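# Clip a folding cover onto a frame on a moving cart

## Task

Fasten the folding cover to the frame carried by the cart by pressing both of the cover's studs into the frame's two holes until each one clicks. The frame can only be reached as it goes by: every press of the green button drives the cart along the rail from one end to the other at constant speed, and it does not halt on the way.

## Robot and tools

Setup: four identical i2rt Big YAM arms (arm1, arm2, arm3, arm4), each with six joints, a two-finger gripper and a wrist camera (armN_cam_wrist). Two room cameras: cam_face and cam_high. Feet, in metres in the shared scene frame (origin on the floor, +z up): arm1 x=-0.854 y=-0.653 z=+0.765; arm2 x=-0.295 y=-0.657 z=+0.772; arm3 x=+0.289 y=-0.656 z=+0.788; arm4 x=+0.863 y=-0.649 z=+0.755. Each foot faces its own +x, which is rotated about 90 degrees about z (quats near (0.70, 0, 0, 0.71)), so the arms face roughly +y in the scene. The tables under the arms are at z=+0.720. Reach is about 1.0 m from the joint1 axis.

Hand frame: "hand" is the point between the finger pads, about 1 cm behind the tips. Fingers point along the hand's +z; they open and close along its y. hand_target is the pose the current joint targets would produce. The printed hand position can be off, more so at long reach, and hands often stop a centimetre or more from the goal.

move: one action for several robots. Each key arm1..arm4 holds that robot's own part; robots not named get nothing new (shown as "as last shown", statuses "not commanded"). In a part:
- "joints": absolute targets by name: joint1_rad (-2.879..2.879, turns about the foot, + is counter-clockwise from above), joint2_rad (0..3.141, shoulder, 0 points the upper arm backward, + lifts and swings forward), joint3_rad (0..3.019, elbow, 0 folded, + opens), joint4_rad (-1.692..1.57, hand pitch, + turns fingers up), joint5_rad (-1.57..1.57, sideways swing, + to the arm's right), joint6_rad (-2.094..2.094, roll, + clockwise seen from behind), gripper_m (0..0.093, fingertip gap in metres). Done tolerances are ±0.045, 0.14, 0.09, 0.055, 0.03, 0.035 rad and ±0.003 m.
- "target": one list of 7 numbers [x, y, z, qw, qx, qy, qz], an absolute hand pose in metres in the scene frame, in the format of the "hand" line. The hand moves in a straight line from its hand_target toward it. With a target, "joints" may hold only gripper_m.
- "speed": top path speed, 0.002 to 0.5 m/s (default 0.25); turning is capped at twice that in rad/s. Only allowed together with target.
- "min_time_s": 0.1 to 8 s, the minimum duration of that robot's joint motions.
- "cameras": list of camera names, ["all"], or []. The images may be a bit older than the state; the "pictures" line gives their order.
All motions in one call begin together; all hand paths in a call finish together, paced by the slowest. Paths last 0.5-10 s; an action lasts at most 15 s. Each control step clips the path pose to within 100 mm and 20 degrees of the measured hand. Paths do not avoid obstacles or other arms, and hands can lag, stray or overshoot speed when the arm is nearly straight. A move with no action returns full state, images and the scene number. Unknown keys make the call invalid; out-of-range values are refused, and then the rest of your reply's move/wait/finished_scene calls in that scene are skipped.

wait: seconds 0 to 10, optional cameras; nothing new is commanded.
zoom_image: camera name and region [x0, y0, x1, y1] in pixels (top-left origin), at most 504x504, from the newest image of that camera.
finished_scene: scene (1 or 2); ends the scene irreversibly. The goal must hold without the robot.

Reading results: the "move" line shows each moved robot as "done" or its worst status. "off_target": rested away and may still push. "time_out": the joints keep a nearby target and keep pushing (on_its_own lists them; "held at" is a target, not a reading); send the reported positions to relax them. "joint command not followed"/"pose unreachable": a self/other-arm collision check withheld the targets (the gripper still acts); the robot may keep retrying. Joint velocities are in rad/s (gripper m/s); "within noise" means still. Torques are in joint order, include gravity, have per-arm offsets, and joints 3 and 4 wrap at ±28 N m. Gripping a hard part reads up to 0.005 m narrower (or up to 0.002 wider) than the part; shut on nothing reads 0-0.003. Full force starts about 0.005 m below the touch reading; to release, command well above the reading.

Cautions: arms do not stop on contact and keep pushing, which heats motors; MOTOR HOT appears at 85 °C and at 100 °C the arm goes limp for 30-60 s (keys then say "limit_stop_at_motor_heat"; resend them). Avoid hard presses between robots (closing on another robot's fingers counts) — it fails the scene; the clearance check can be late and lets fingers, housings and wrist cameras meet. Don't knock anything out of the work area, drop parts far, release parts while moving, or slam fixed or heavy objects. The cart will not wait: plan the press timing. The second scene's task arrives in finished_scene's result.

Each tool is called by a JSON object that holds its "method" and its "body".

## Session

{"method": "move", "body": {}}

Scene clock: 0.00 s.
Joint torques (N m): no reading
Heat: arm1: hottest joint1_rad 28 °C; arm2: hottest joint2_rad 31 °C; arm3: hottest joint1_rad 29 °C; arm4: hottest joint1_rad 29 °C.
Joint velocities: within noise
arm1.joint_positions: joint1_rad=-0.240 joint2_rad=+0.590 joint3_rad=+1.328 joint4_rad=-1.507 joint5_rad=-0.108 joint6_rad=+0.376 gripper_m=+0.09396
arm1.joint_status: not commanded
arm1.hand: x=-0.8282 y=-0.4516 z=+1.2486 quat_wxyz=(-0.216, +0.450, -0.801, -0.330) (m; scene frame)
arm1.hand_target: x=-0.8284 y=-0.4525 z=+1.2616 quat_wxyz=(-0.226, +0.448, -0.795, -0.341) (m; scene frame)
arm1.hand_status: not commanded
arm2.joint_positions: joint1_rad=+0.336 joint2_rad=+0.533 joint3_rad=+1.349 joint4_rad=-1.368 joint5_rad=+0.247 joint6_rad=-0.461 gripper_m=+0.09396
arm2.joint_status: not commanded
arm2.hand: x=-0.3182 y=-0.4574 z=+1.3052 quat_wxyz=(-0.436, +0.778, -0.384, -0.239) (m; scene frame)
arm2.hand_target: x=-0.3172 y=-0.4602 z=+1.3166 quat_wxyz=(-0.444, +0.771, -0.383, -0.248) (m; scene frame)
arm2.hand_status: not commanded
arm3.joint_positions: joint1_rad=-0.108 joint2_rad=+0.646 joint3_rad=+1.404 joint4_rad=-1.225 joint5_rad=-0.228 joint6_rad=-0.025 gripper_m=+0.09396
arm3.joint_status: not commanded
arm3.hand: x=+0.2819 y=-0.4061 z=+1.3578 quat_wxyz=(-0.333, +0.612, -0.581, -0.421) (m; scene frame)
arm3.hand_target: x=+0.2816 y=-0.4096 z=+1.3699 quat_wxyz=(-0.342, +0.608, -0.575, -0.428) (m; scene frame)
arm3.hand_status: not commanded
arm4.joint_positions: joint1_rad=+0.108 joint2_rad=+0.610 joint3_rad=+1.327 joint4_rad=-1.441 joint5_rad=+0.232 joint6_rad=+0.402 gripper_m=+0.09396
arm4.joint_status: not commanded
arm4.hand: x=+0.8904 y=-0.4303 z=+1.2497 quat_wxyz=(-0.306, +0.483, -0.766, -0.295) (m; scene frame)
arm4.hand_target: x=+0.8905 y=-0.4317 z=+1.2599 quat_wxyz=(-0.311, +0.479, -0.763, -0.304) (m; scene frame)
arm4.hand_status: not commanded
pictures: arm1_cam_wrist, arm2_cam_wrist, arm3_cam_wrist, arm4_cam_wrist, cam_face, cam_high

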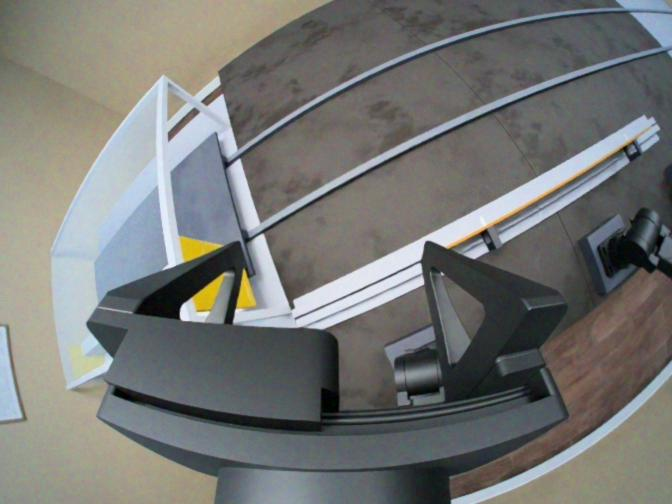

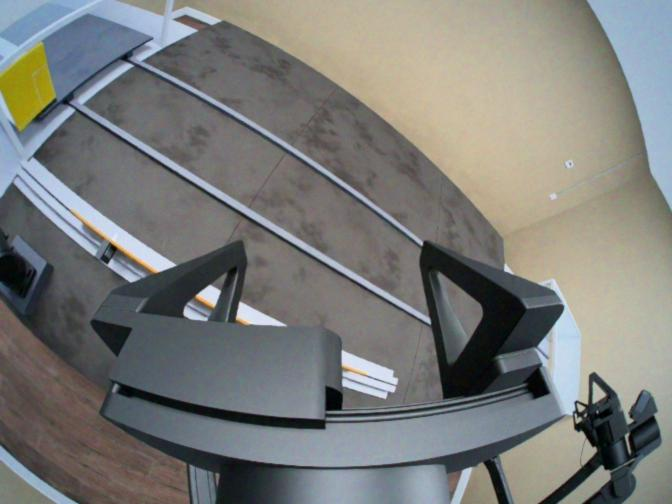

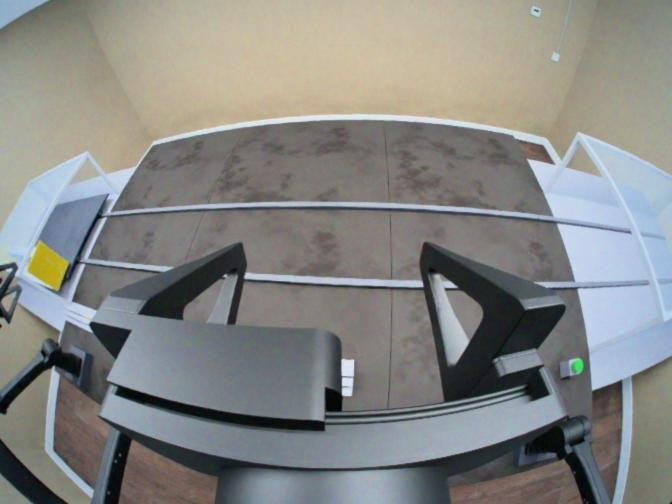

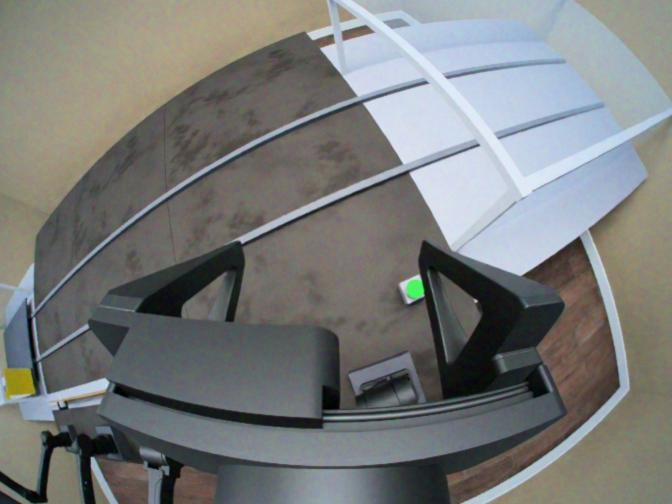

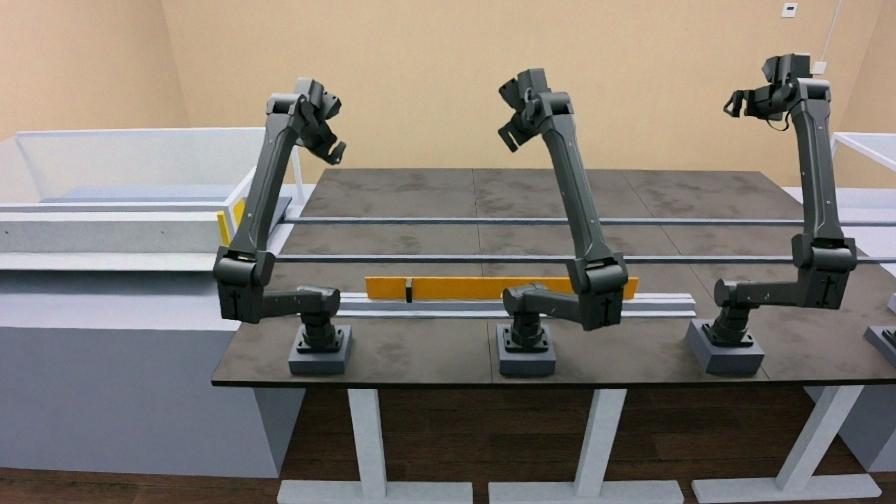

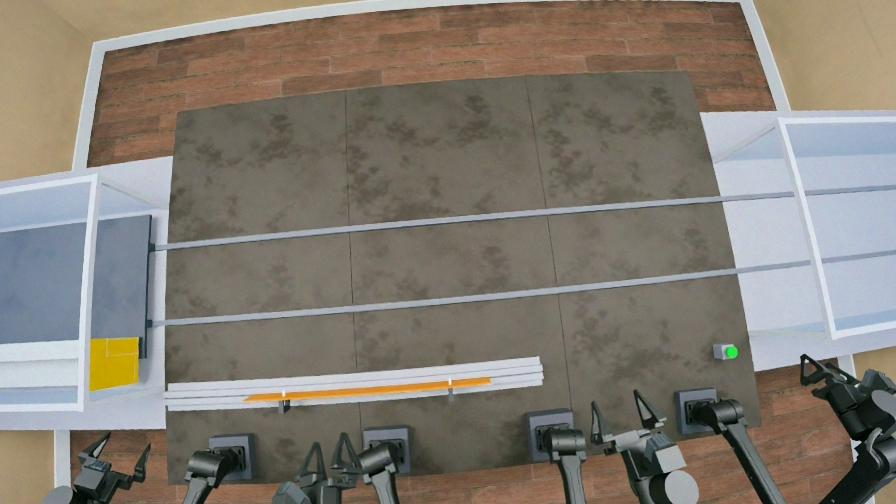

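{"method": "zoom_image", "body": {"camera": "cam_high", "region": [160, 340, 560, 430]}}

{"method": "zoom_image", "body": {"camera": "cam_high", "region": [0, 160, 260, 440]}}

{"method": "zoom_image", "body": {"camera": "cam_face", "region": [200, 240, 704, 400]}}

{"method": "zoom_image", "body": {"camera": "cam_face", "region": [0, 100, 360, 300]}}

{"method": "zoom_image", "body": {"camera": "arm1_cam_wrist", "region": [40, 60, 360, 400]}}

{"method": "zoom_image", "body": {"camera": "arm2_cam_wrist", "region": [0, 0, 420, 420]}}

Scaled by 1.260.

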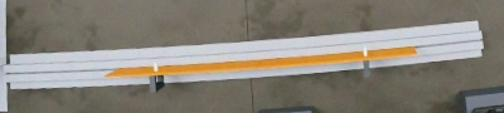

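Scaled by 1.800.

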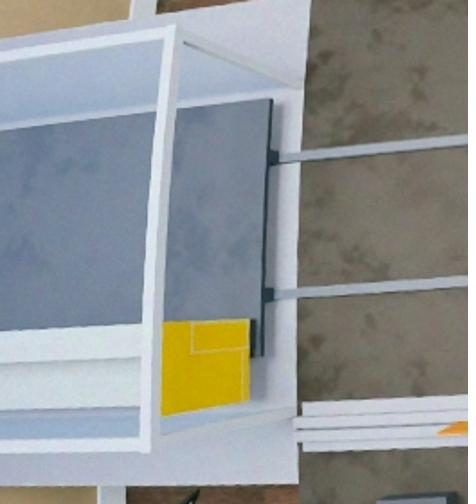

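Scaled by 1.000.

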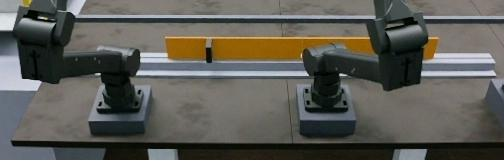

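Scaled by 1.400.

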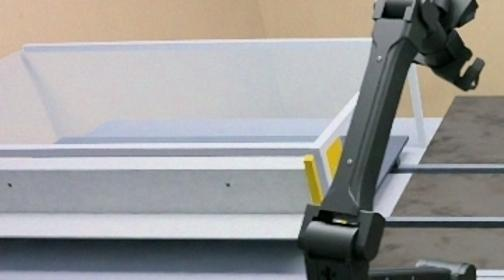

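Scaled by 1.482 from the camera's 672x504 image, which has a finer 960x720 frame.

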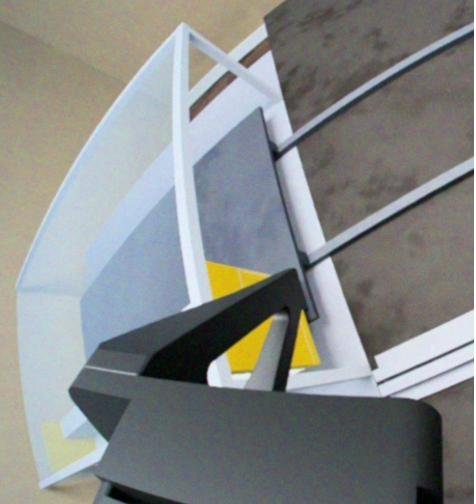

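Scaled by 1.200 from the camera's 672x504 image, which has a finer 960x720 frame.

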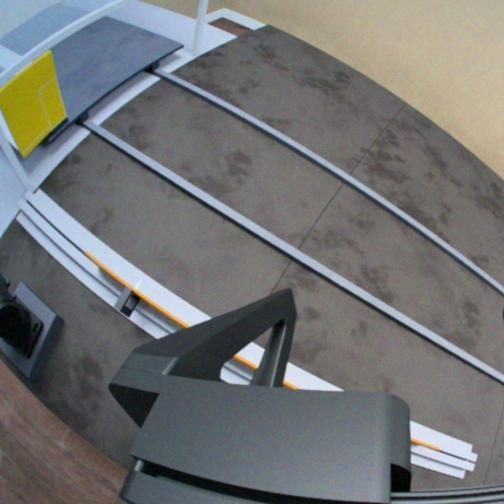

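{"method": "move", "body": {"arm1": {"joints": {"joint1_rad": 0.8, "joint4_rad": -1.2, "joint5_rad": 0, "joint6_rad": 0}}, "arm2": {"joints": {"joint1_rad": 0.0, "joint4_rad": -1.5, "joint5_rad": 0, "joint6_rad": 0}}, "arm3": {"joints": {"joint1_rad": 0.3, "joint4_rad": -1.5, "joint5_rad": 0, "joint6_rad": 0}}, "arm4": {"target": [1.0, -0.39, 0.98, 0.0, 0.7071, -0.7071, 0.0], "joints": {"gripper_m": 0.0}}, "cameras": ["all"]}}

Scene clock: 11.40 s.
Joint torques (N m): arm1=[1.08 3.14 8.25 2.69 0.17 -0.2] | arm2=[-0.38 2.08 8.13 1.22 -0.13 0.13] | arm3=[0.97 1.08 9.48 1.26 0.13 0.24] | arm4=[-2.61 -6.65 8.02 0.88 -0.03 -0.1]
Heat: arm1: hottest joint1_rad 28 °C; arm2: hottest joint2_rad 31 °C; arm3: hottest joint1_rad 29 °C; arm4: hottest joint1_rad 29 °C.
move: arm1 done; arm2 done; arm3 done; arm4 done
Joint velocities: within noise
arm1.joint_positions: joint1_rad=+0.789 joint2_rad=+0.590 joint3_rad=+1.328 joint4_rad=-1.224 joint5_rad=-0.010 joint6_rad=+0.005 gripper_m=+0.09397
arm1.joint_status: all done
arm1.hand: x=-1.0344 y=-0.4869 z=+1.3044 quat_wxyz=(-0.188, +0.795, -0.315, -0.482) (m; scene frame)
arm1.hand_target: x=-1.0353 y=-0.4894 z=+1.3223 quat_wxyz=(-0.197, +0.787, -0.303, -0.501) (m; scene frame)
arm1.hand_status: not commanded
arm2.joint_positions: joint1_rad=+0.011 joint2_rad=+0.533 joint3_rad=+1.349 joint4_rad=-1.488 joint5_rad=+0.006 joint6_rad=-0.012 gripper_m=+0.09396
arm2.joint_status: all done
arm2.hand: x=-0.2939 y=-0.4731 z=+1.2780 quat_wxyz=(-0.311, +0.641, -0.632, -0.306) (m; scene frame)
arm2.hand_target: x=-0.2925 y=-0.4779 z=+1.2857 quat_wxyz=(-0.313, +0.632, -0.637, -0.310) (m; scene frame)
arm2.hand_status: not commanded
arm3.joint_positions: joint1_rad=+0.291 joint2_rad=+0.646 joint3_rad=+1.404 joint4_rad=-1.488 joint5_rad=-0.010 joint6_rad=-0.022 gripper_m=+0.09396
arm3.joint_status: all done
arm3.hand: x=+0.2275 y=-0.4502 z=+1.3016 quat_wxyz=(-0.248, +0.735, -0.535, -0.333) (m; scene frame)
arm3.hand_target: x=+0.2277 y=-0.4547 z=+1.3099 quat_wxyz=(-0.249, +0.731, -0.537, -0.339) (m; scene frame)
arm3.hand_status: not commanded
arm4.joint_positions: joint1_rad=-0.421 joint2_rad=+1.119 joint3_rad=+1.045 joint4_rad=-1.524 joint5_rad=+0.004 joint6_rad=-0.457 gripper_m=+0.00069
arm4.joint_status: all done
arm4.hand: x=+0.9957 y=-0.3910 z=+0.9816 quat_wxyz=(+0.011, +0.704, -0.711, +0.003) (m; scene frame)
arm4.hand_target: x=+1.0001 y=-0.3912 z=+0.9801 quat_wxyz=(+0.002, +0.706, -0.708, +0.002) (m; scene frame)
arm4.hand_status: done (0.005 m and 1.4 deg from the pose sent, 0.294 m and 56.0 deg at the start)
pictures: arm1_cam_wrist, arm2_cam_wrist, arm3_cam_wrist, arm4_cam_wrist, cam_face, cam_high

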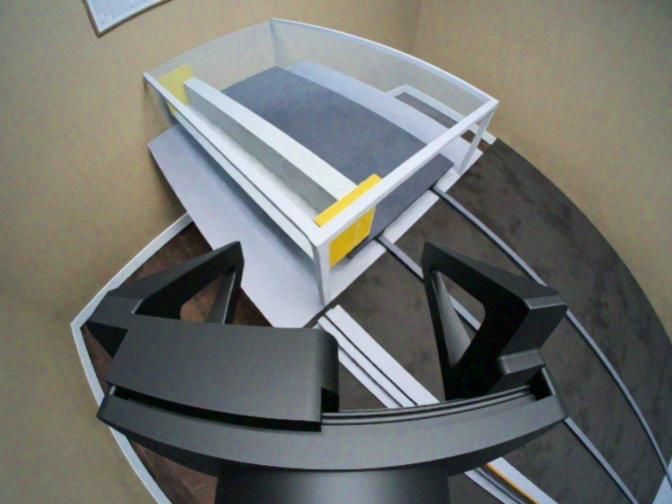

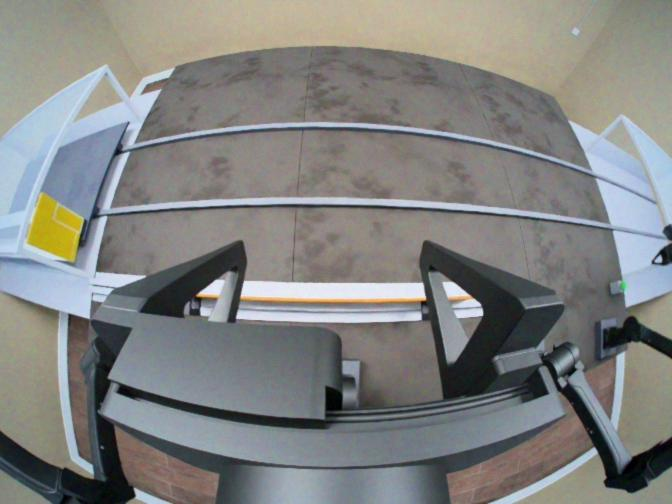

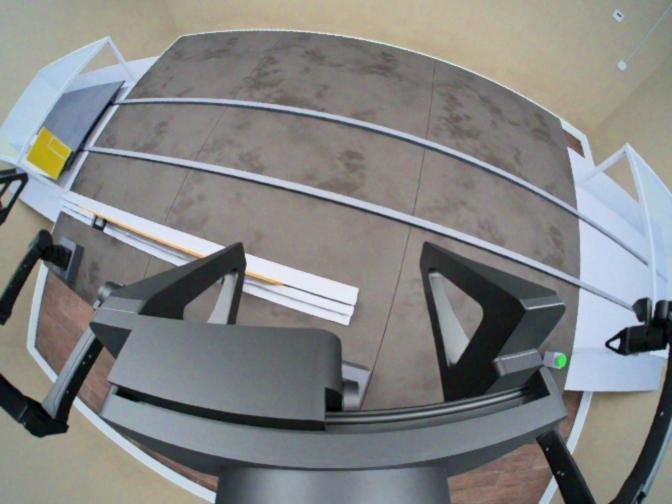

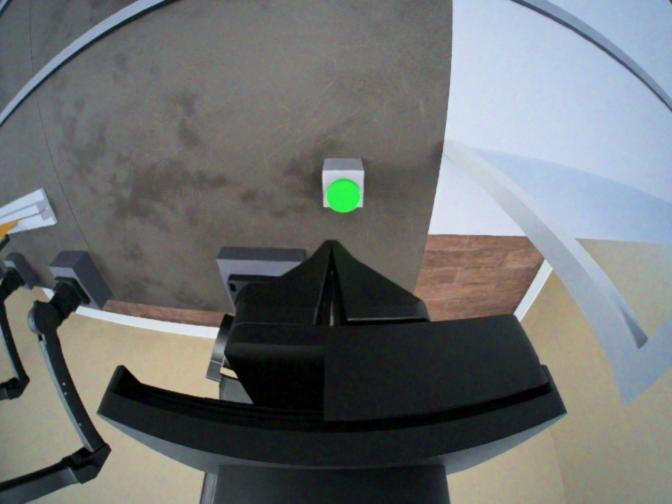

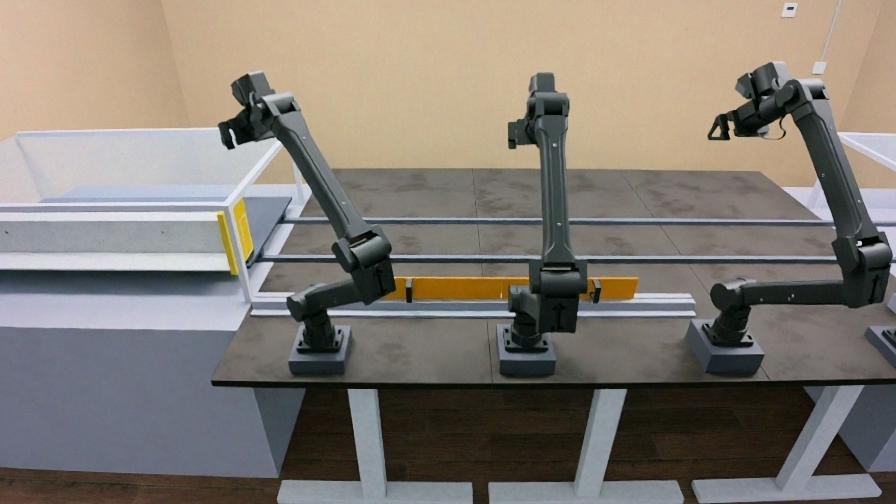

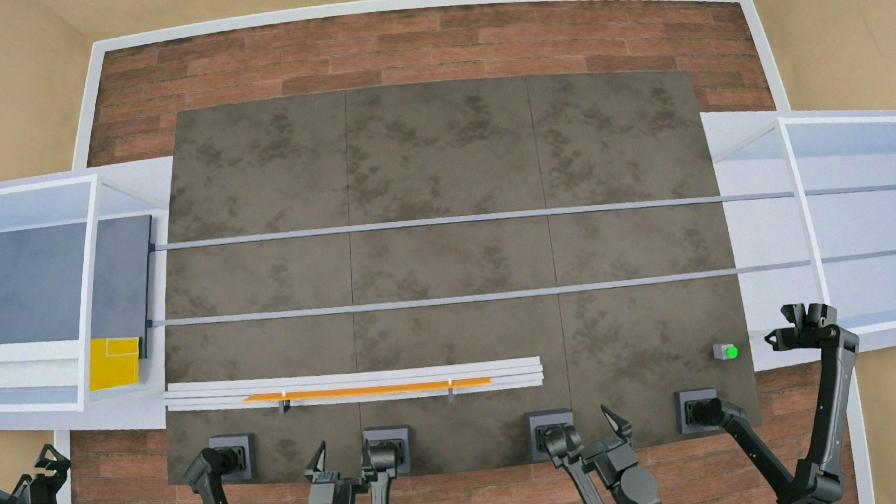

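{"method": "zoom_image", "body": {"camera": "cam_face", "region": [0, 180, 280, 300]}}

{"method": "zoom_image", "body": {"camera": "cam_face", "region": [360, 250, 700, 340]}}

{"method": "zoom_image", "body": {"camera": "arm1_cam_wrist", "region": [140, 60, 500, 330]}}

{"method": "zoom_image", "body": {"camera": "arm2_cam_wrist", "region": [80, 240, 500, 420]}}

{"method": "zoom_image", "body": {"camera": "arm3_cam_wrist", "region": [0, 100, 400, 360]}}

{"method": "zoom_image", "body": {"camera": "cam_high", "region": [220, 350, 400, 430]}}

Scaled by 1.800.

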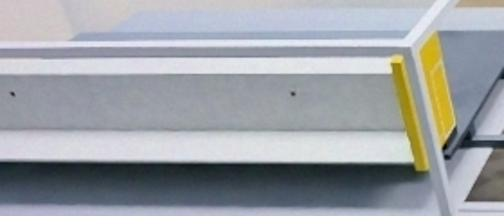

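Scaled by 1.482.

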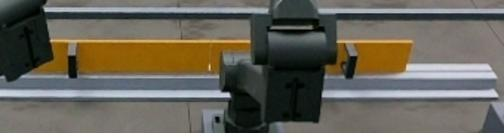

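Scaled by 1.400 from the camera's 672x504 image, which has a finer 960x720 frame.

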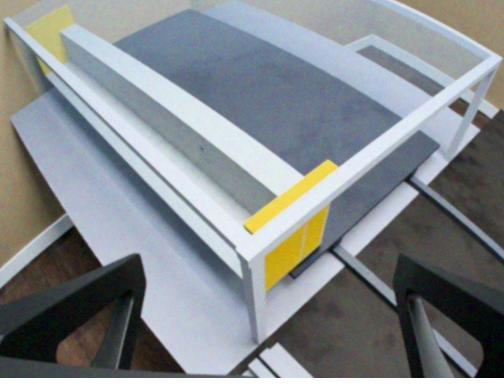

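Scaled by 1.200 from the camera's 672x504 image, which has a finer 960x720 frame.

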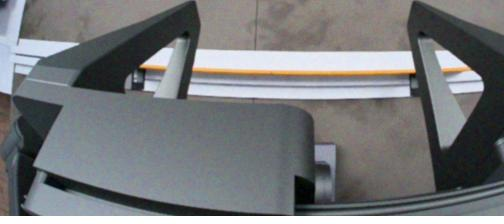

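Scaled by 1.260 from the camera's 672x504 image, which has a finer 960x720 frame.

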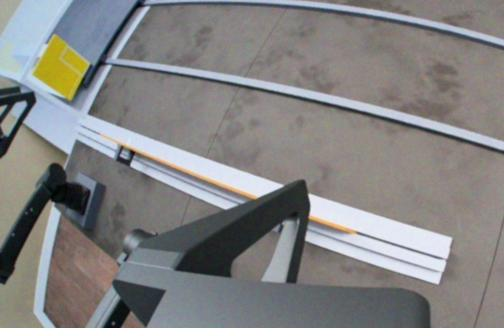

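Scaled by 2.800.

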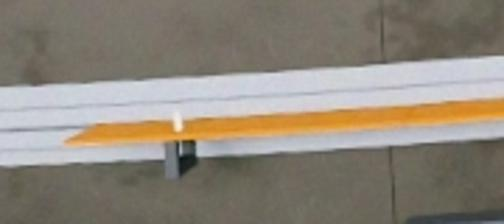

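{"method": "move", "body": {"arm4": {"target": [1.01, -0.41, 0.86, -0.183, 0.683, -0.683, -0.183], "speed": 0.3}, "arm1": {"target": [-0.631, -0.44, 1.0, -0.183, 0.683, -0.683, -0.183], "speed": 0.35}, "arm2": {"target": [-0.065, -0.44, 1.0, -0.183, 0.683, -0.683, -0.183], "speed": 0.35}, "cameras": ["arm1_cam_wrist", "arm2_cam_wrist", "arm4_cam_wrist", "cam_face"]}}

Scene clock: 33.17 s.
Joint torques (N m): arm1=[-0.73 -4.72 7.28 1.29 -0.2 0.04] | arm2=[-0.09 -7.06 7.66 1.42 -0.24 -0.11] | arm3=[0.85 1.2 9.46 1.29 0.13 0.24] | arm4=[-2.26 -3.25 8.01 1.96 -0.59 -0.1]
Heat: arm1: hottest joint3_rad 29 °C; arm2: hottest joint2_rad 31 °C; arm3: hottest joint1_rad 28 °C; arm4: hottest joint3_rad 30 °C.
move: arm1 off_target; arm2 off_target; arm4 done
Joint velocities: within noise
arm1.joint_positions: joint1_rad=-1.059 joint2_rad=+0.964 joint3_rad=+0.896 joint4_rad=-1.260 joint5_rad=-0.447 joint6_rad=-0.977 gripper_m=+0.09398
arm1.joint_status: not commanded
arm1.hand: x=-0.6358 y=-0.4383 z=+0.9960 quat_wxyz=(-0.165, +0.683, -0.686, -0.190) (m; scene frame)
arm1.hand_target: x=-0.6315 y=-0.4403 z=+0.9987 quat_wxyz=(-0.176, +0.676, -0.691, -0.186) (m; scene frame)
arm1.hand_status: off_target (0.007 m and 2.2 deg from the pose sent, 0.508 m and 56.4 deg at the start)
arm2.joint_positions: joint1_rad=-1.031 joint2_rad=+0.979 joint3_rad=+0.892 joint4_rad=-1.233 joint5_rad=-0.450 joint6_rad=-0.966 gripper_m=+0.09397
arm2.joint_status: not commanded
arm2.hand: x=-0.0707 y=-0.4381 z=+0.9987 quat_wxyz=(-0.167, +0.679, -0.688, -0.191) (m; scene frame)
arm2.hand_target: x=-0.0662 y=-0.4405 z=+0.9985 quat_wxyz=(-0.177, +0.680, -0.686, -0.186) (m; scene frame)
arm2.hand_status: off_target (0.006 m and 2.2 deg from the pose sent, 0.362 m and 21.8 deg at the start)
arm3: as last shown
arm4.joint_positions: joint1_rad=-0.702 joint2_rad=+0.875 joint3_rad=+0.497 joint4_rad=-0.823 joint5_rad=-0.343 joint6_rad=-0.668 gripper_m=+0.00069
arm4.joint_status: not commanded
arm4.hand: x=+1.0057 y=-0.4110 z=+0.8588 quat_wxyz=(-0.170, +0.679, -0.690, -0.184) (m; scene frame)
arm4.hand_target: x=+1.0086 y=-0.4106 z=+0.8586 quat_wxyz=(-0.181, +0.682, -0.684, -0.185) (m; scene frame)
arm4.hand_status: done (0.005 m and 1.8 deg from the pose sent, 0.124 m and 31.1 deg at the start)
pictures: arm1_cam_wrist, arm2_cam_wrist, arm4_cam_wrist, cam_face

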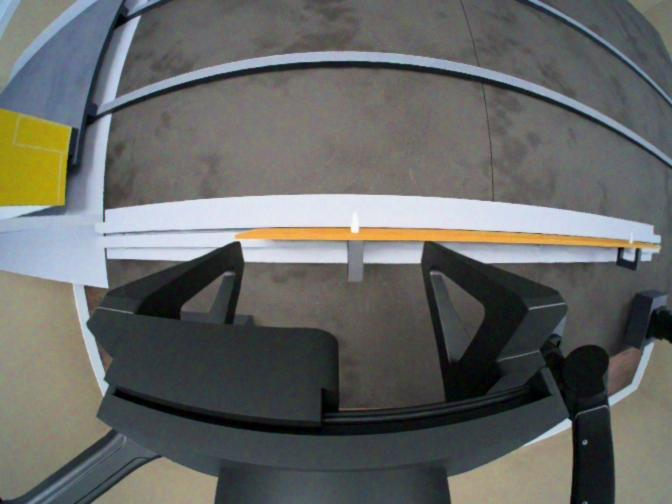

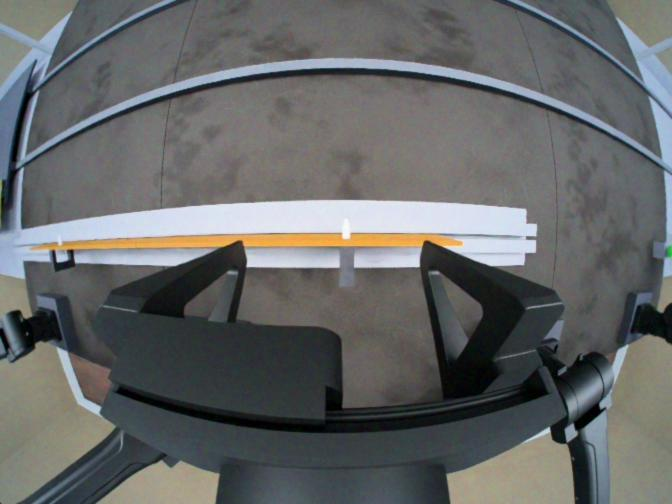

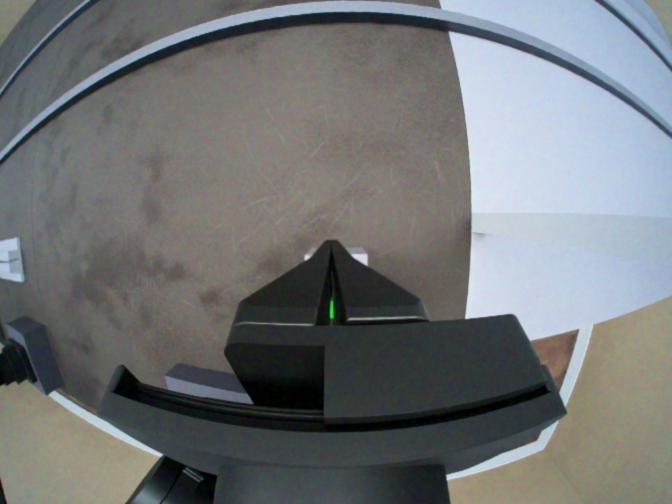

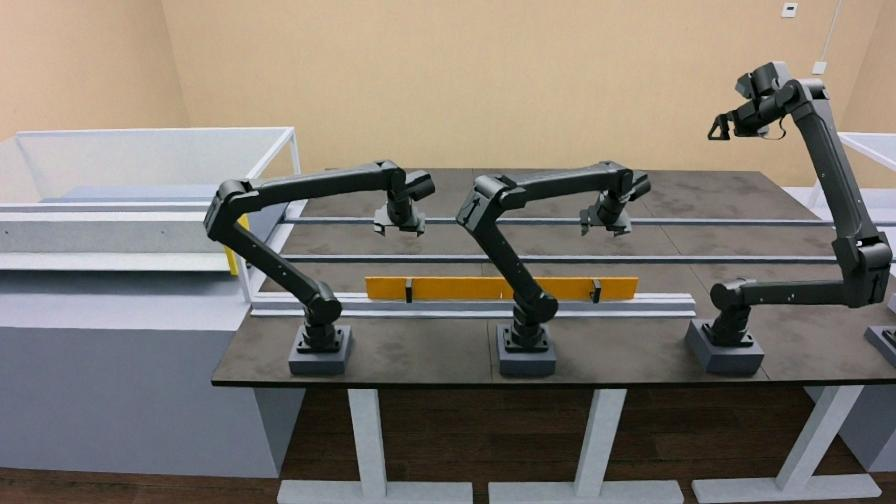

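{"method": "zoom_image", "body": {"camera": "arm1_cam_wrist", "region": [230, 180, 480, 320]}}

{"method": "zoom_image", "body": {"camera": "arm2_cam_wrist", "region": [240, 180, 490, 320]}}

{"method": "zoom_image", "body": {"camera": "arm4_cam_wrist", "region": [260, 200, 420, 340]}}

{"method": "zoom_image", "body": {"camera": "arm1_cam_wrist", "region": [0, 60, 140, 300]}}

{"method": "zoom_image", "body": {"camera": "arm2_cam_wrist", "region": [20, 220, 120, 290]}}

Scaled by 2.016 from the camera's 672x504 image, which has a finer 960x720 frame.

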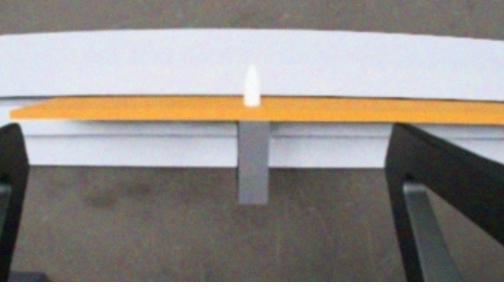

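Scaled by 2.016 from the camera's 672x504 image, which has a finer 960x720 frame.

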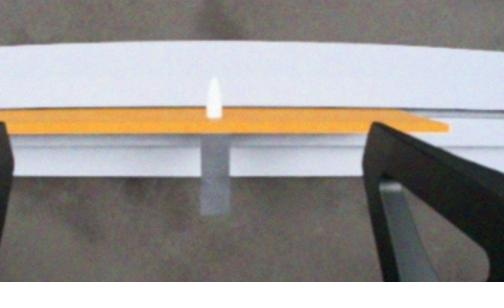

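Scaled by 3.150 from the camera's 672x504 image, which has a finer 960x720 frame.

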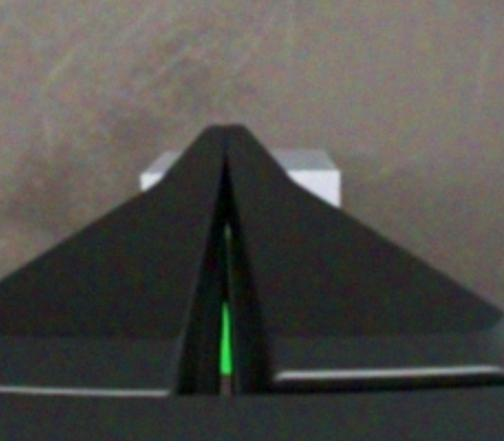

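Scaled by 2.100 from the camera's 672x504 image, which has a finer 960x720 frame.

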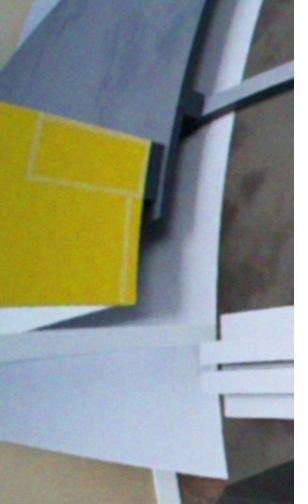

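Scaled by 5.040 from the camera's 672x504 image, which has a finer 960x720 frame.

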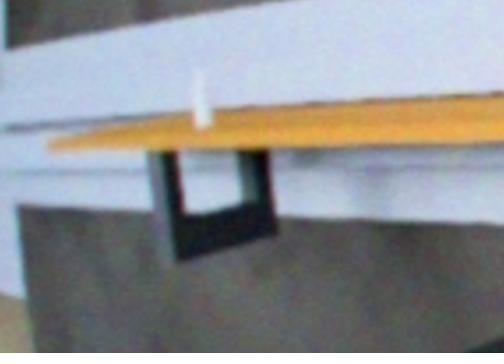

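{"method": "move", "body": {"arm3": {"joints": {"joint1_rad": 0.0, "joint2_rad": 0.2, "joint3_rad": 0.8, "joint4_rad": -0.7, "joint5_rad": 0, "joint6_rad": 0}}, "arm4": {"target": [1.008, -0.442, 0.83, -0.183, 0.683, -0.683, -0.183]}, "arm1": {"target": [-0.631, -0.47, 1.05, -0.183, 0.683, -0.683, -0.183]}, "arm2": {"target": [-0.065, -0.47, 1.05, -0.183, 0.683, -0.683, -0.183]}, "cameras": ["arm3_cam_wrist", "arm4_cam_wrist"]}}

{"method": "move", "body": {"arm4": {"target": [1.008, -0.442, 0.77, -0.183, 0.683, -0.683, -0.183], "speed": 0.1}, "cameras": ["arm4_cam_wrist", "cam_high"]}}

{"method": "wait", "body": {"seconds": 0.3, "cameras": ["cam_high", "arm1_cam_wrist"]}}

Scene clock: 44.17 s.
Joint torques (N m): arm1=[-0.85 -3.31 11.86 0.2 -0.58 -0.2] | arm2=[-1.08 -6.36 12.23 0.27 -0.53 -0.1] | arm3=[-0.44 3.43 8.62 2.84 0.06 0.23] | arm4=[-1.85 -2.2 7.68 1.77 -0.66 -0.1]
Heat: arm1: hottest joint3_rad 30 °C; arm2: hottest joint2_rad 31 °C; arm3: hottest joint1_rad 28 °C; arm4: hottest joint3_rad 31 °C.
move: arm1 off_target; arm2 off_target; arm3 done; arm4 done
Joint velocities: within noise
arm1.joint_positions: joint1_rad=-1.164 joint2_rad=+0.923 joint3_rad=+0.946 joint4_rad=-1.423 joint5_rad=-0.467 joint6_rad=-1.086 gripper_m=+0.09398
arm1.joint_status: not commanded
arm1.hand: x=-0.6429 y=-0.4719 z=+1.0222 quat_wxyz=(-0.155, +0.681, -0.690, -0.193) (m; scene frame)
arm1.hand_target: x=-0.6317 y=-0.4700 z=+1.0498 quat_wxyz=(-0.184, +0.683, -0.683, -0.183) (m; scene frame)
arm1.hand_status: off_target (0.030 m and 3.5 deg from the pose sent, 0.063 m and 2.2 deg at the start)
arm2.joint_positions: joint1_rad=-1.134 joint2_rad=+0.941 joint3_rad=+0.941 joint4_rad=-1.393 joint5_rad=-0.467 joint6_rad=-1.081 gripper_m=+0.09397
arm2.joint_status: not commanded
arm2.hand: x=-0.0762 y=-0.4719 z=+1.0235 quat_wxyz=(-0.157, +0.680, -0.690, -0.192) (m; scene frame)
arm2.hand_target: x=-0.0658 y=-0.4702 z=+1.0498 quat_wxyz=(-0.183, +0.682, -0.684, -0.183) (m; scene frame)
arm2.hand_status: off_target (0.029 m and 3.3 deg from the pose sent, 0.061 m and 2.2 deg at the start)
arm3.joint_positions: joint1_rad=+0.007 joint2_rad=+0.201 joint3_rad=+0.803 joint4_rad=-0.721 joint5_rad=+0.002 joint6_rad=-0.010 gripper_m=+0.09397
arm3.joint_status: all done
arm3.hand: x=+0.2915 y=-0.4369 z=+1.2508 quat_wxyz=(-0.474, +0.527, -0.524, -0.472) (m; scene frame)
arm3.hand_target: x=+0.2939 y=-0.4361 z=+1.2538 quat_wxyz=(-0.478, +0.515, -0.527, -0.478) (m; scene frame)
arm3.hand_status: not commanded
arm4.joint_positions: joint1_rad=-0.811 joint2_rad=+0.839 joint3_rad=+0.404 joint4_rad=-0.802 joint5_rad=-0.382 joint6_rad=-0.780 gripper_m=+0.00069
arm4.joint_status: not commanded
arm4.hand: x=+1.0045 y=-0.4423 z=+0.8307 quat_wxyz=(-0.171, +0.680, -0.689, -0.184) (m; scene frame)
arm4.hand_target: x=+1.0072 y=-0.4418 z=+0.8305 quat_wxyz=(-0.183, +0.683, -0.683, -0.184) (m; scene frame)
arm4.hand_status: done (0.004 m and 1.5 deg from the pose sent, 0.042 m and 1.8 deg at the start)
pictures: arm3_cam_wrist, arm4_cam_wrist

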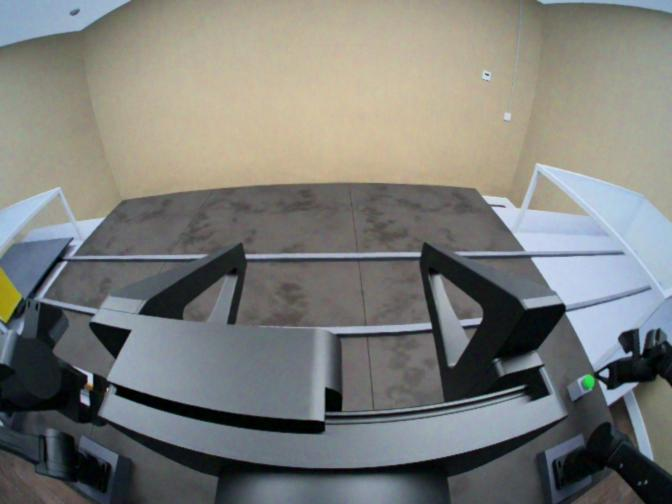

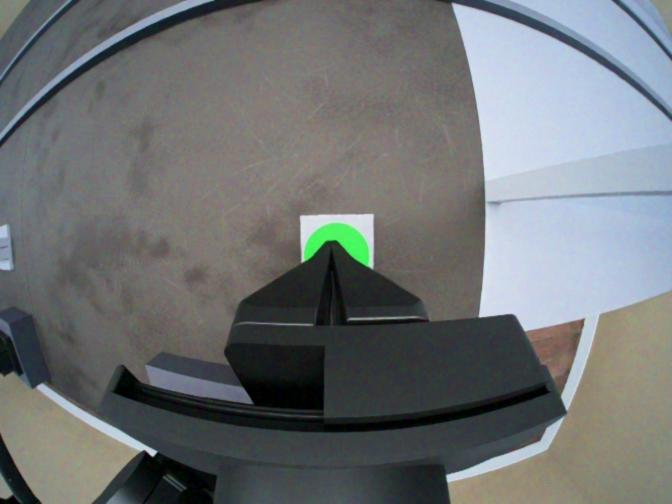

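Scene clock: 45.40 s.
Joint torques (N m): arm1=[-0.97 -3.31 11.86 0.2 -0.58 -0.21] | arm2=[-0.5 -6.83 12.3 0.35 -0.56 -0.11] | arm3=[-0.56 3.31 8.66 2.85 0.06 0.24] | arm4=[-2.37 1.49 4.67 1.92 0.27 -0.1]
Heat: arm1: hottest joint3_rad 30 °C; arm2: hottest joint2_rad 31 °C; arm3: hottest joint1_rad 28 °C; arm4: hottest joint3_rad 31 °C.
move: arm4 off_target
Joint velocities: within noise
arm1, arm2, arm3: as last shown
arm4.joint_positions: joint1_rad=-0.809 joint2_rad=+0.928 joint3_rad=+0.326 joint4_rad=-0.547 joint5_rad=-0.412 joint6_rad=-0.783 gripper_m=+0.00069
arm4.joint_status: not commanded
arm4.hand: x=+1.0134 y=-0.4273 z=+0.8016 quat_wxyz=(-0.214, +0.682, -0.671, -0.196) (m; scene frame)
arm4.hand_target: x=+1.0042 y=-0.4422 z=+0.7759 quat_wxyz=(-0.186, +0.685, -0.679, -0.187) (m; scene frame)
arm4.hand_status: off_target (0.035 m and 4.0 deg from the pose sent, 0.061 m and 1.5 deg at the start)
pictures: arm4_cam_wrist, cam_high

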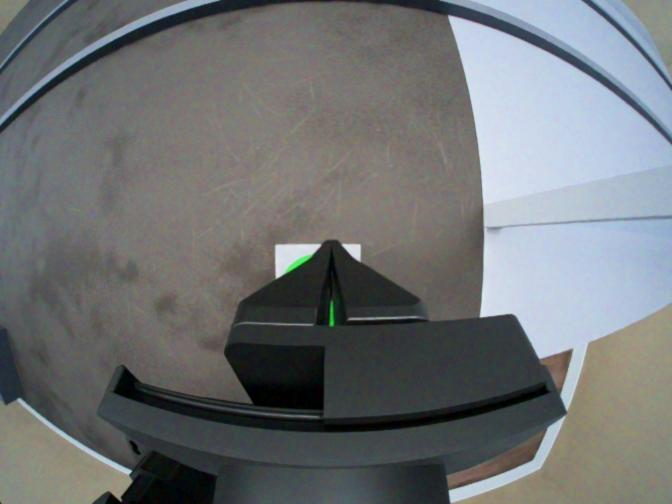

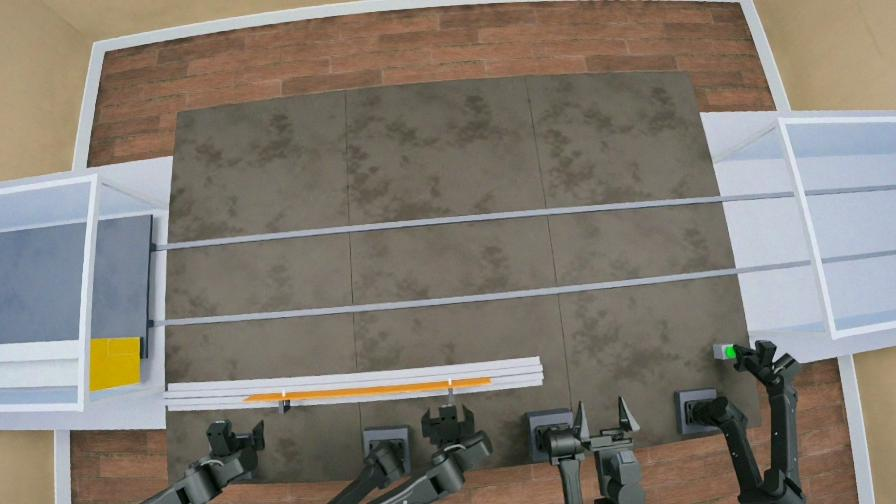

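Scene clock: 45.70 s.
Joint torques (N m): arm1=[-0.91 -3.31 11.86 0.2 -0.59 -0.21] | arm2=[-0.73 -6.89 12.21 0.16 -0.51 -0.09] | arm3=[-0.56 3.37 8.65 2.85 0.06 0.23] | arm4=[-2.37 1.67 4.68 1.95 0.26 -0.11]
Heat: arm1: hottest joint3_rad 30 °C; arm2: hottest joint2_rad 31 °C; arm3: hottest joint1_rad 28 °C; arm4: hottest joint3_rad 31 °C.
Joint velocities: within noise
arm1.joint_positions: joint1_rad=-1.164 joint2_rad=+0.923 joint3_rad=+0.946 joint4_rad=-1.423 joint5_rad=-0.467 joint6_rad=-1.086 gripper_m=+0.09398
arm1.joint_status: not commanded
arm1.hand: x=-0.6429 y=-0.4719 z=+1.0222 quat_wxyz=(-0.155, +0.681, -0.690, -0.193) (m; scene frame)
arm1.hand_target: x=-0.6317 y=-0.4700 z=+1.0498 quat_wxyz=(-0.184, +0.683, -0.683, -0.183) (m; scene frame)
arm1.hand_status: not commanded
arm2.joint_positions: joint1_rad=-1.134 joint2_rad=+0.941 joint3_rad=+0.941 joint4_rad=-1.393 joint5_rad=-0.467 joint6_rad=-1.081 gripper_m=+0.09397
arm2.joint_status: not commanded
arm2.hand: x=-0.0762 y=-0.4719 z=+1.0235 quat_wxyz=(-0.157, +0.680, -0.690, -0.192) (m; scene frame)
arm2.hand_target: x=-0.0658 y=-0.4702 z=+1.0498 quat_wxyz=(-0.183, +0.682, -0.684, -0.183) (m; scene frame)
arm2.hand_status: not commanded
arm3.joint_positions: joint1_rad=+0.007 joint2_rad=+0.201 joint3_rad=+0.803 joint4_rad=-0.721 joint5_rad=+0.002 joint6_rad=-0.010 gripper_m=+0.09397
arm3.joint_status: not commanded
arm3.hand: x=+0.2915 y=-0.4369 z=+1.2508 quat_wxyz=(-0.474, +0.527, -0.524, -0.472) (m; scene frame)
arm3.hand_target: x=+0.2939 y=-0.4361 z=+1.2538 quat_wxyz=(-0.478, +0.515, -0.527, -0.478) (m; scene frame)
arm3.hand_status: not commanded
arm4.joint_positions: joint1_rad=-0.809 joint2_rad=+0.928 joint3_rad=+0.326 joint4_rad=-0.547 joint5_rad=-0.412 joint6_rad=-0.783 gripper_m=+0.00069
arm4.joint_status: not commanded
arm4.hand: x=+1.0134 y=-0.4273 z=+0.8016 quat_wxyz=(-0.214, +0.682, -0.671, -0.196) (m; scene frame)
arm4.hand_target: x=+1.0042 y=-0.4422 z=+0.7759 quat_wxyz=(-0.186, +0.685, -0.679, -0.187) (m; scene frame)
arm4.hand_status: off_target (0.035 m and 4.0 deg from the pose sent, 0.061 m and 1.5 deg at the start)
wait: 0.30 s; at rest by 0.27 s
pictures: arm1_cam_wrist, cam_high

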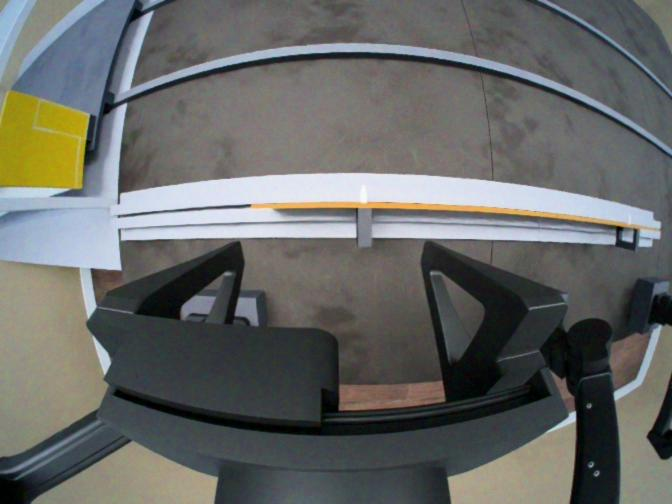

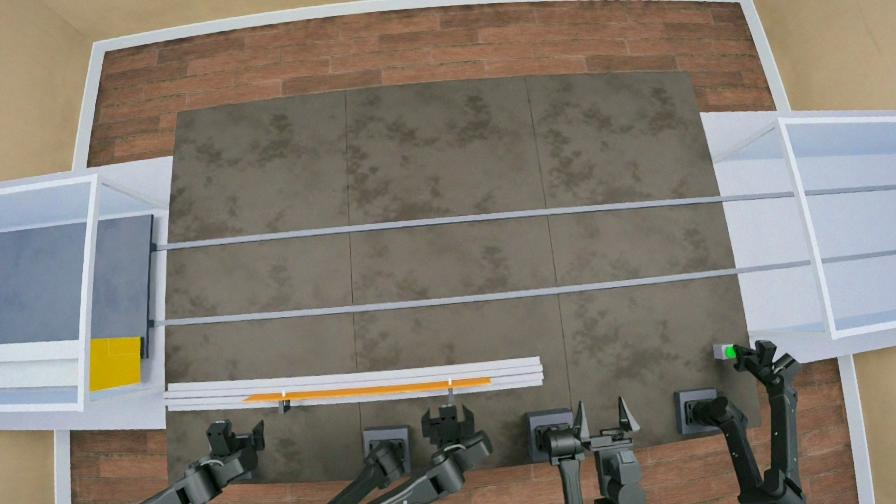

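{"method": "wait", "body": {"seconds": 0.5, "cameras": ["cam_high"]}}

Scene clock: 47.13 s.
Joint torques (N m): arm1=[-0.91 -3.31 11.88 0.2 -0.58 -0.21] | arm2=[-1.03 -6.24 12.27 0.2 -0.51 -0.11] | arm3=[-0.44 3.37 8.65 2.84 0.05 0.24] | arm4=[-1.96 1.32 4.52 1.88 0.28 -0.11]
Heat: arm1: hottest joint3_rad 31 °C; arm2: hottest joint2_rad 31 °C; arm3: hottest joint1_rad 28 °C; arm4: hottest joint3_rad 31 °C.
Joint velocities: within noise
arm1.joint_positions: joint1_rad=-1.164 joint2_rad=+0.923 joint3_rad=+0.946 joint4_rad=-1.423 joint5_rad=-0.467 joint6_rad=-1.086 gripper_m=+0.09398
arm1.joint_status: not commanded
arm1.hand: x=-0.6429 y=-0.4719 z=+1.0222 quat_wxyz=(-0.155, +0.681, -0.690, -0.193) (m; scene frame)
arm1.hand_target: x=-0.6317 y=-0.4700 z=+1.0498 quat_wxyz=(-0.184, +0.683, -0.683, -0.183) (m; scene frame)
arm1.hand_status: not commanded
arm2.joint_positions: joint1_rad=-1.134 joint2_rad=+0.941 joint3_rad=+0.941 joint4_rad=-1.393 joint5_rad=-0.467 joint6_rad=-1.081 gripper_m=+0.09397
arm2.joint_status: not commanded
arm2.hand: x=-0.0762 y=-0.4719 z=+1.0235 quat_wxyz=(-0.157, +0.680, -0.690, -0.192) (m; scene frame)
arm2.hand_target: x=-0.0658 y=-0.4702 z=+1.0498 quat_wxyz=(-0.183, +0.682, -0.684, -0.183) (m; scene frame)
arm2.hand_status: not commanded
arm3.joint_positions: joint1_rad=+0.007 joint2_rad=+0.201 joint3_rad=+0.803 joint4_rad=-0.721 joint5_rad=+0.002 joint6_rad=-0.010 gripper_m=+0.09397
arm3.joint_status: not commanded
arm3.hand: x=+0.2915 y=-0.4369 z=+1.2508 quat_wxyz=(-0.474, +0.527, -0.524, -0.472) (m; scene frame)
arm3.hand_target: x=+0.2939 y=-0.4361 z=+1.2538 quat_wxyz=(-0.478, +0.515, -0.527, -0.478) (m; scene frame)
arm3.hand_status: not commanded
arm4.joint_positions: joint1_rad=-0.809 joint2_rad=+0.928 joint3_rad=+0.326 joint4_rad=-0.547 joint5_rad=-0.412 joint6_rad=-0.783 gripper_m=+0.00069
arm4.joint_status: not commanded
arm4.hand: x=+1.0134 y=-0.4273 z=+0.8016 quat_wxyz=(-0.214, +0.682, -0.671, -0.196) (m; scene frame)
arm4.hand_target: x=+1.0042 y=-0.4422 z=+0.7759 quat_wxyz=(-0.186, +0.685, -0.679, -0.187) (m; scene frame)
arm4.hand_status: off_target (0.035 m and 4.0 deg from the pose sent, 0.061 m and 1.5 deg at the start)
wait: 0.50 s; at rest from the start
pictures: cam_high

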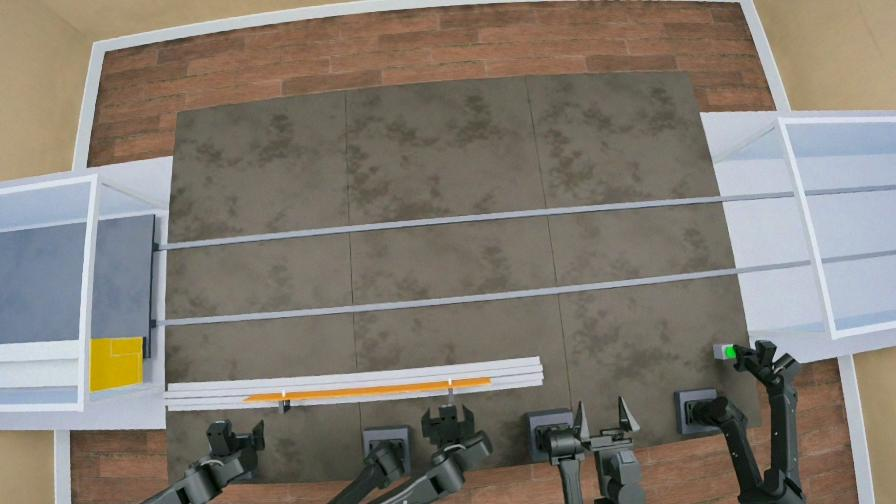

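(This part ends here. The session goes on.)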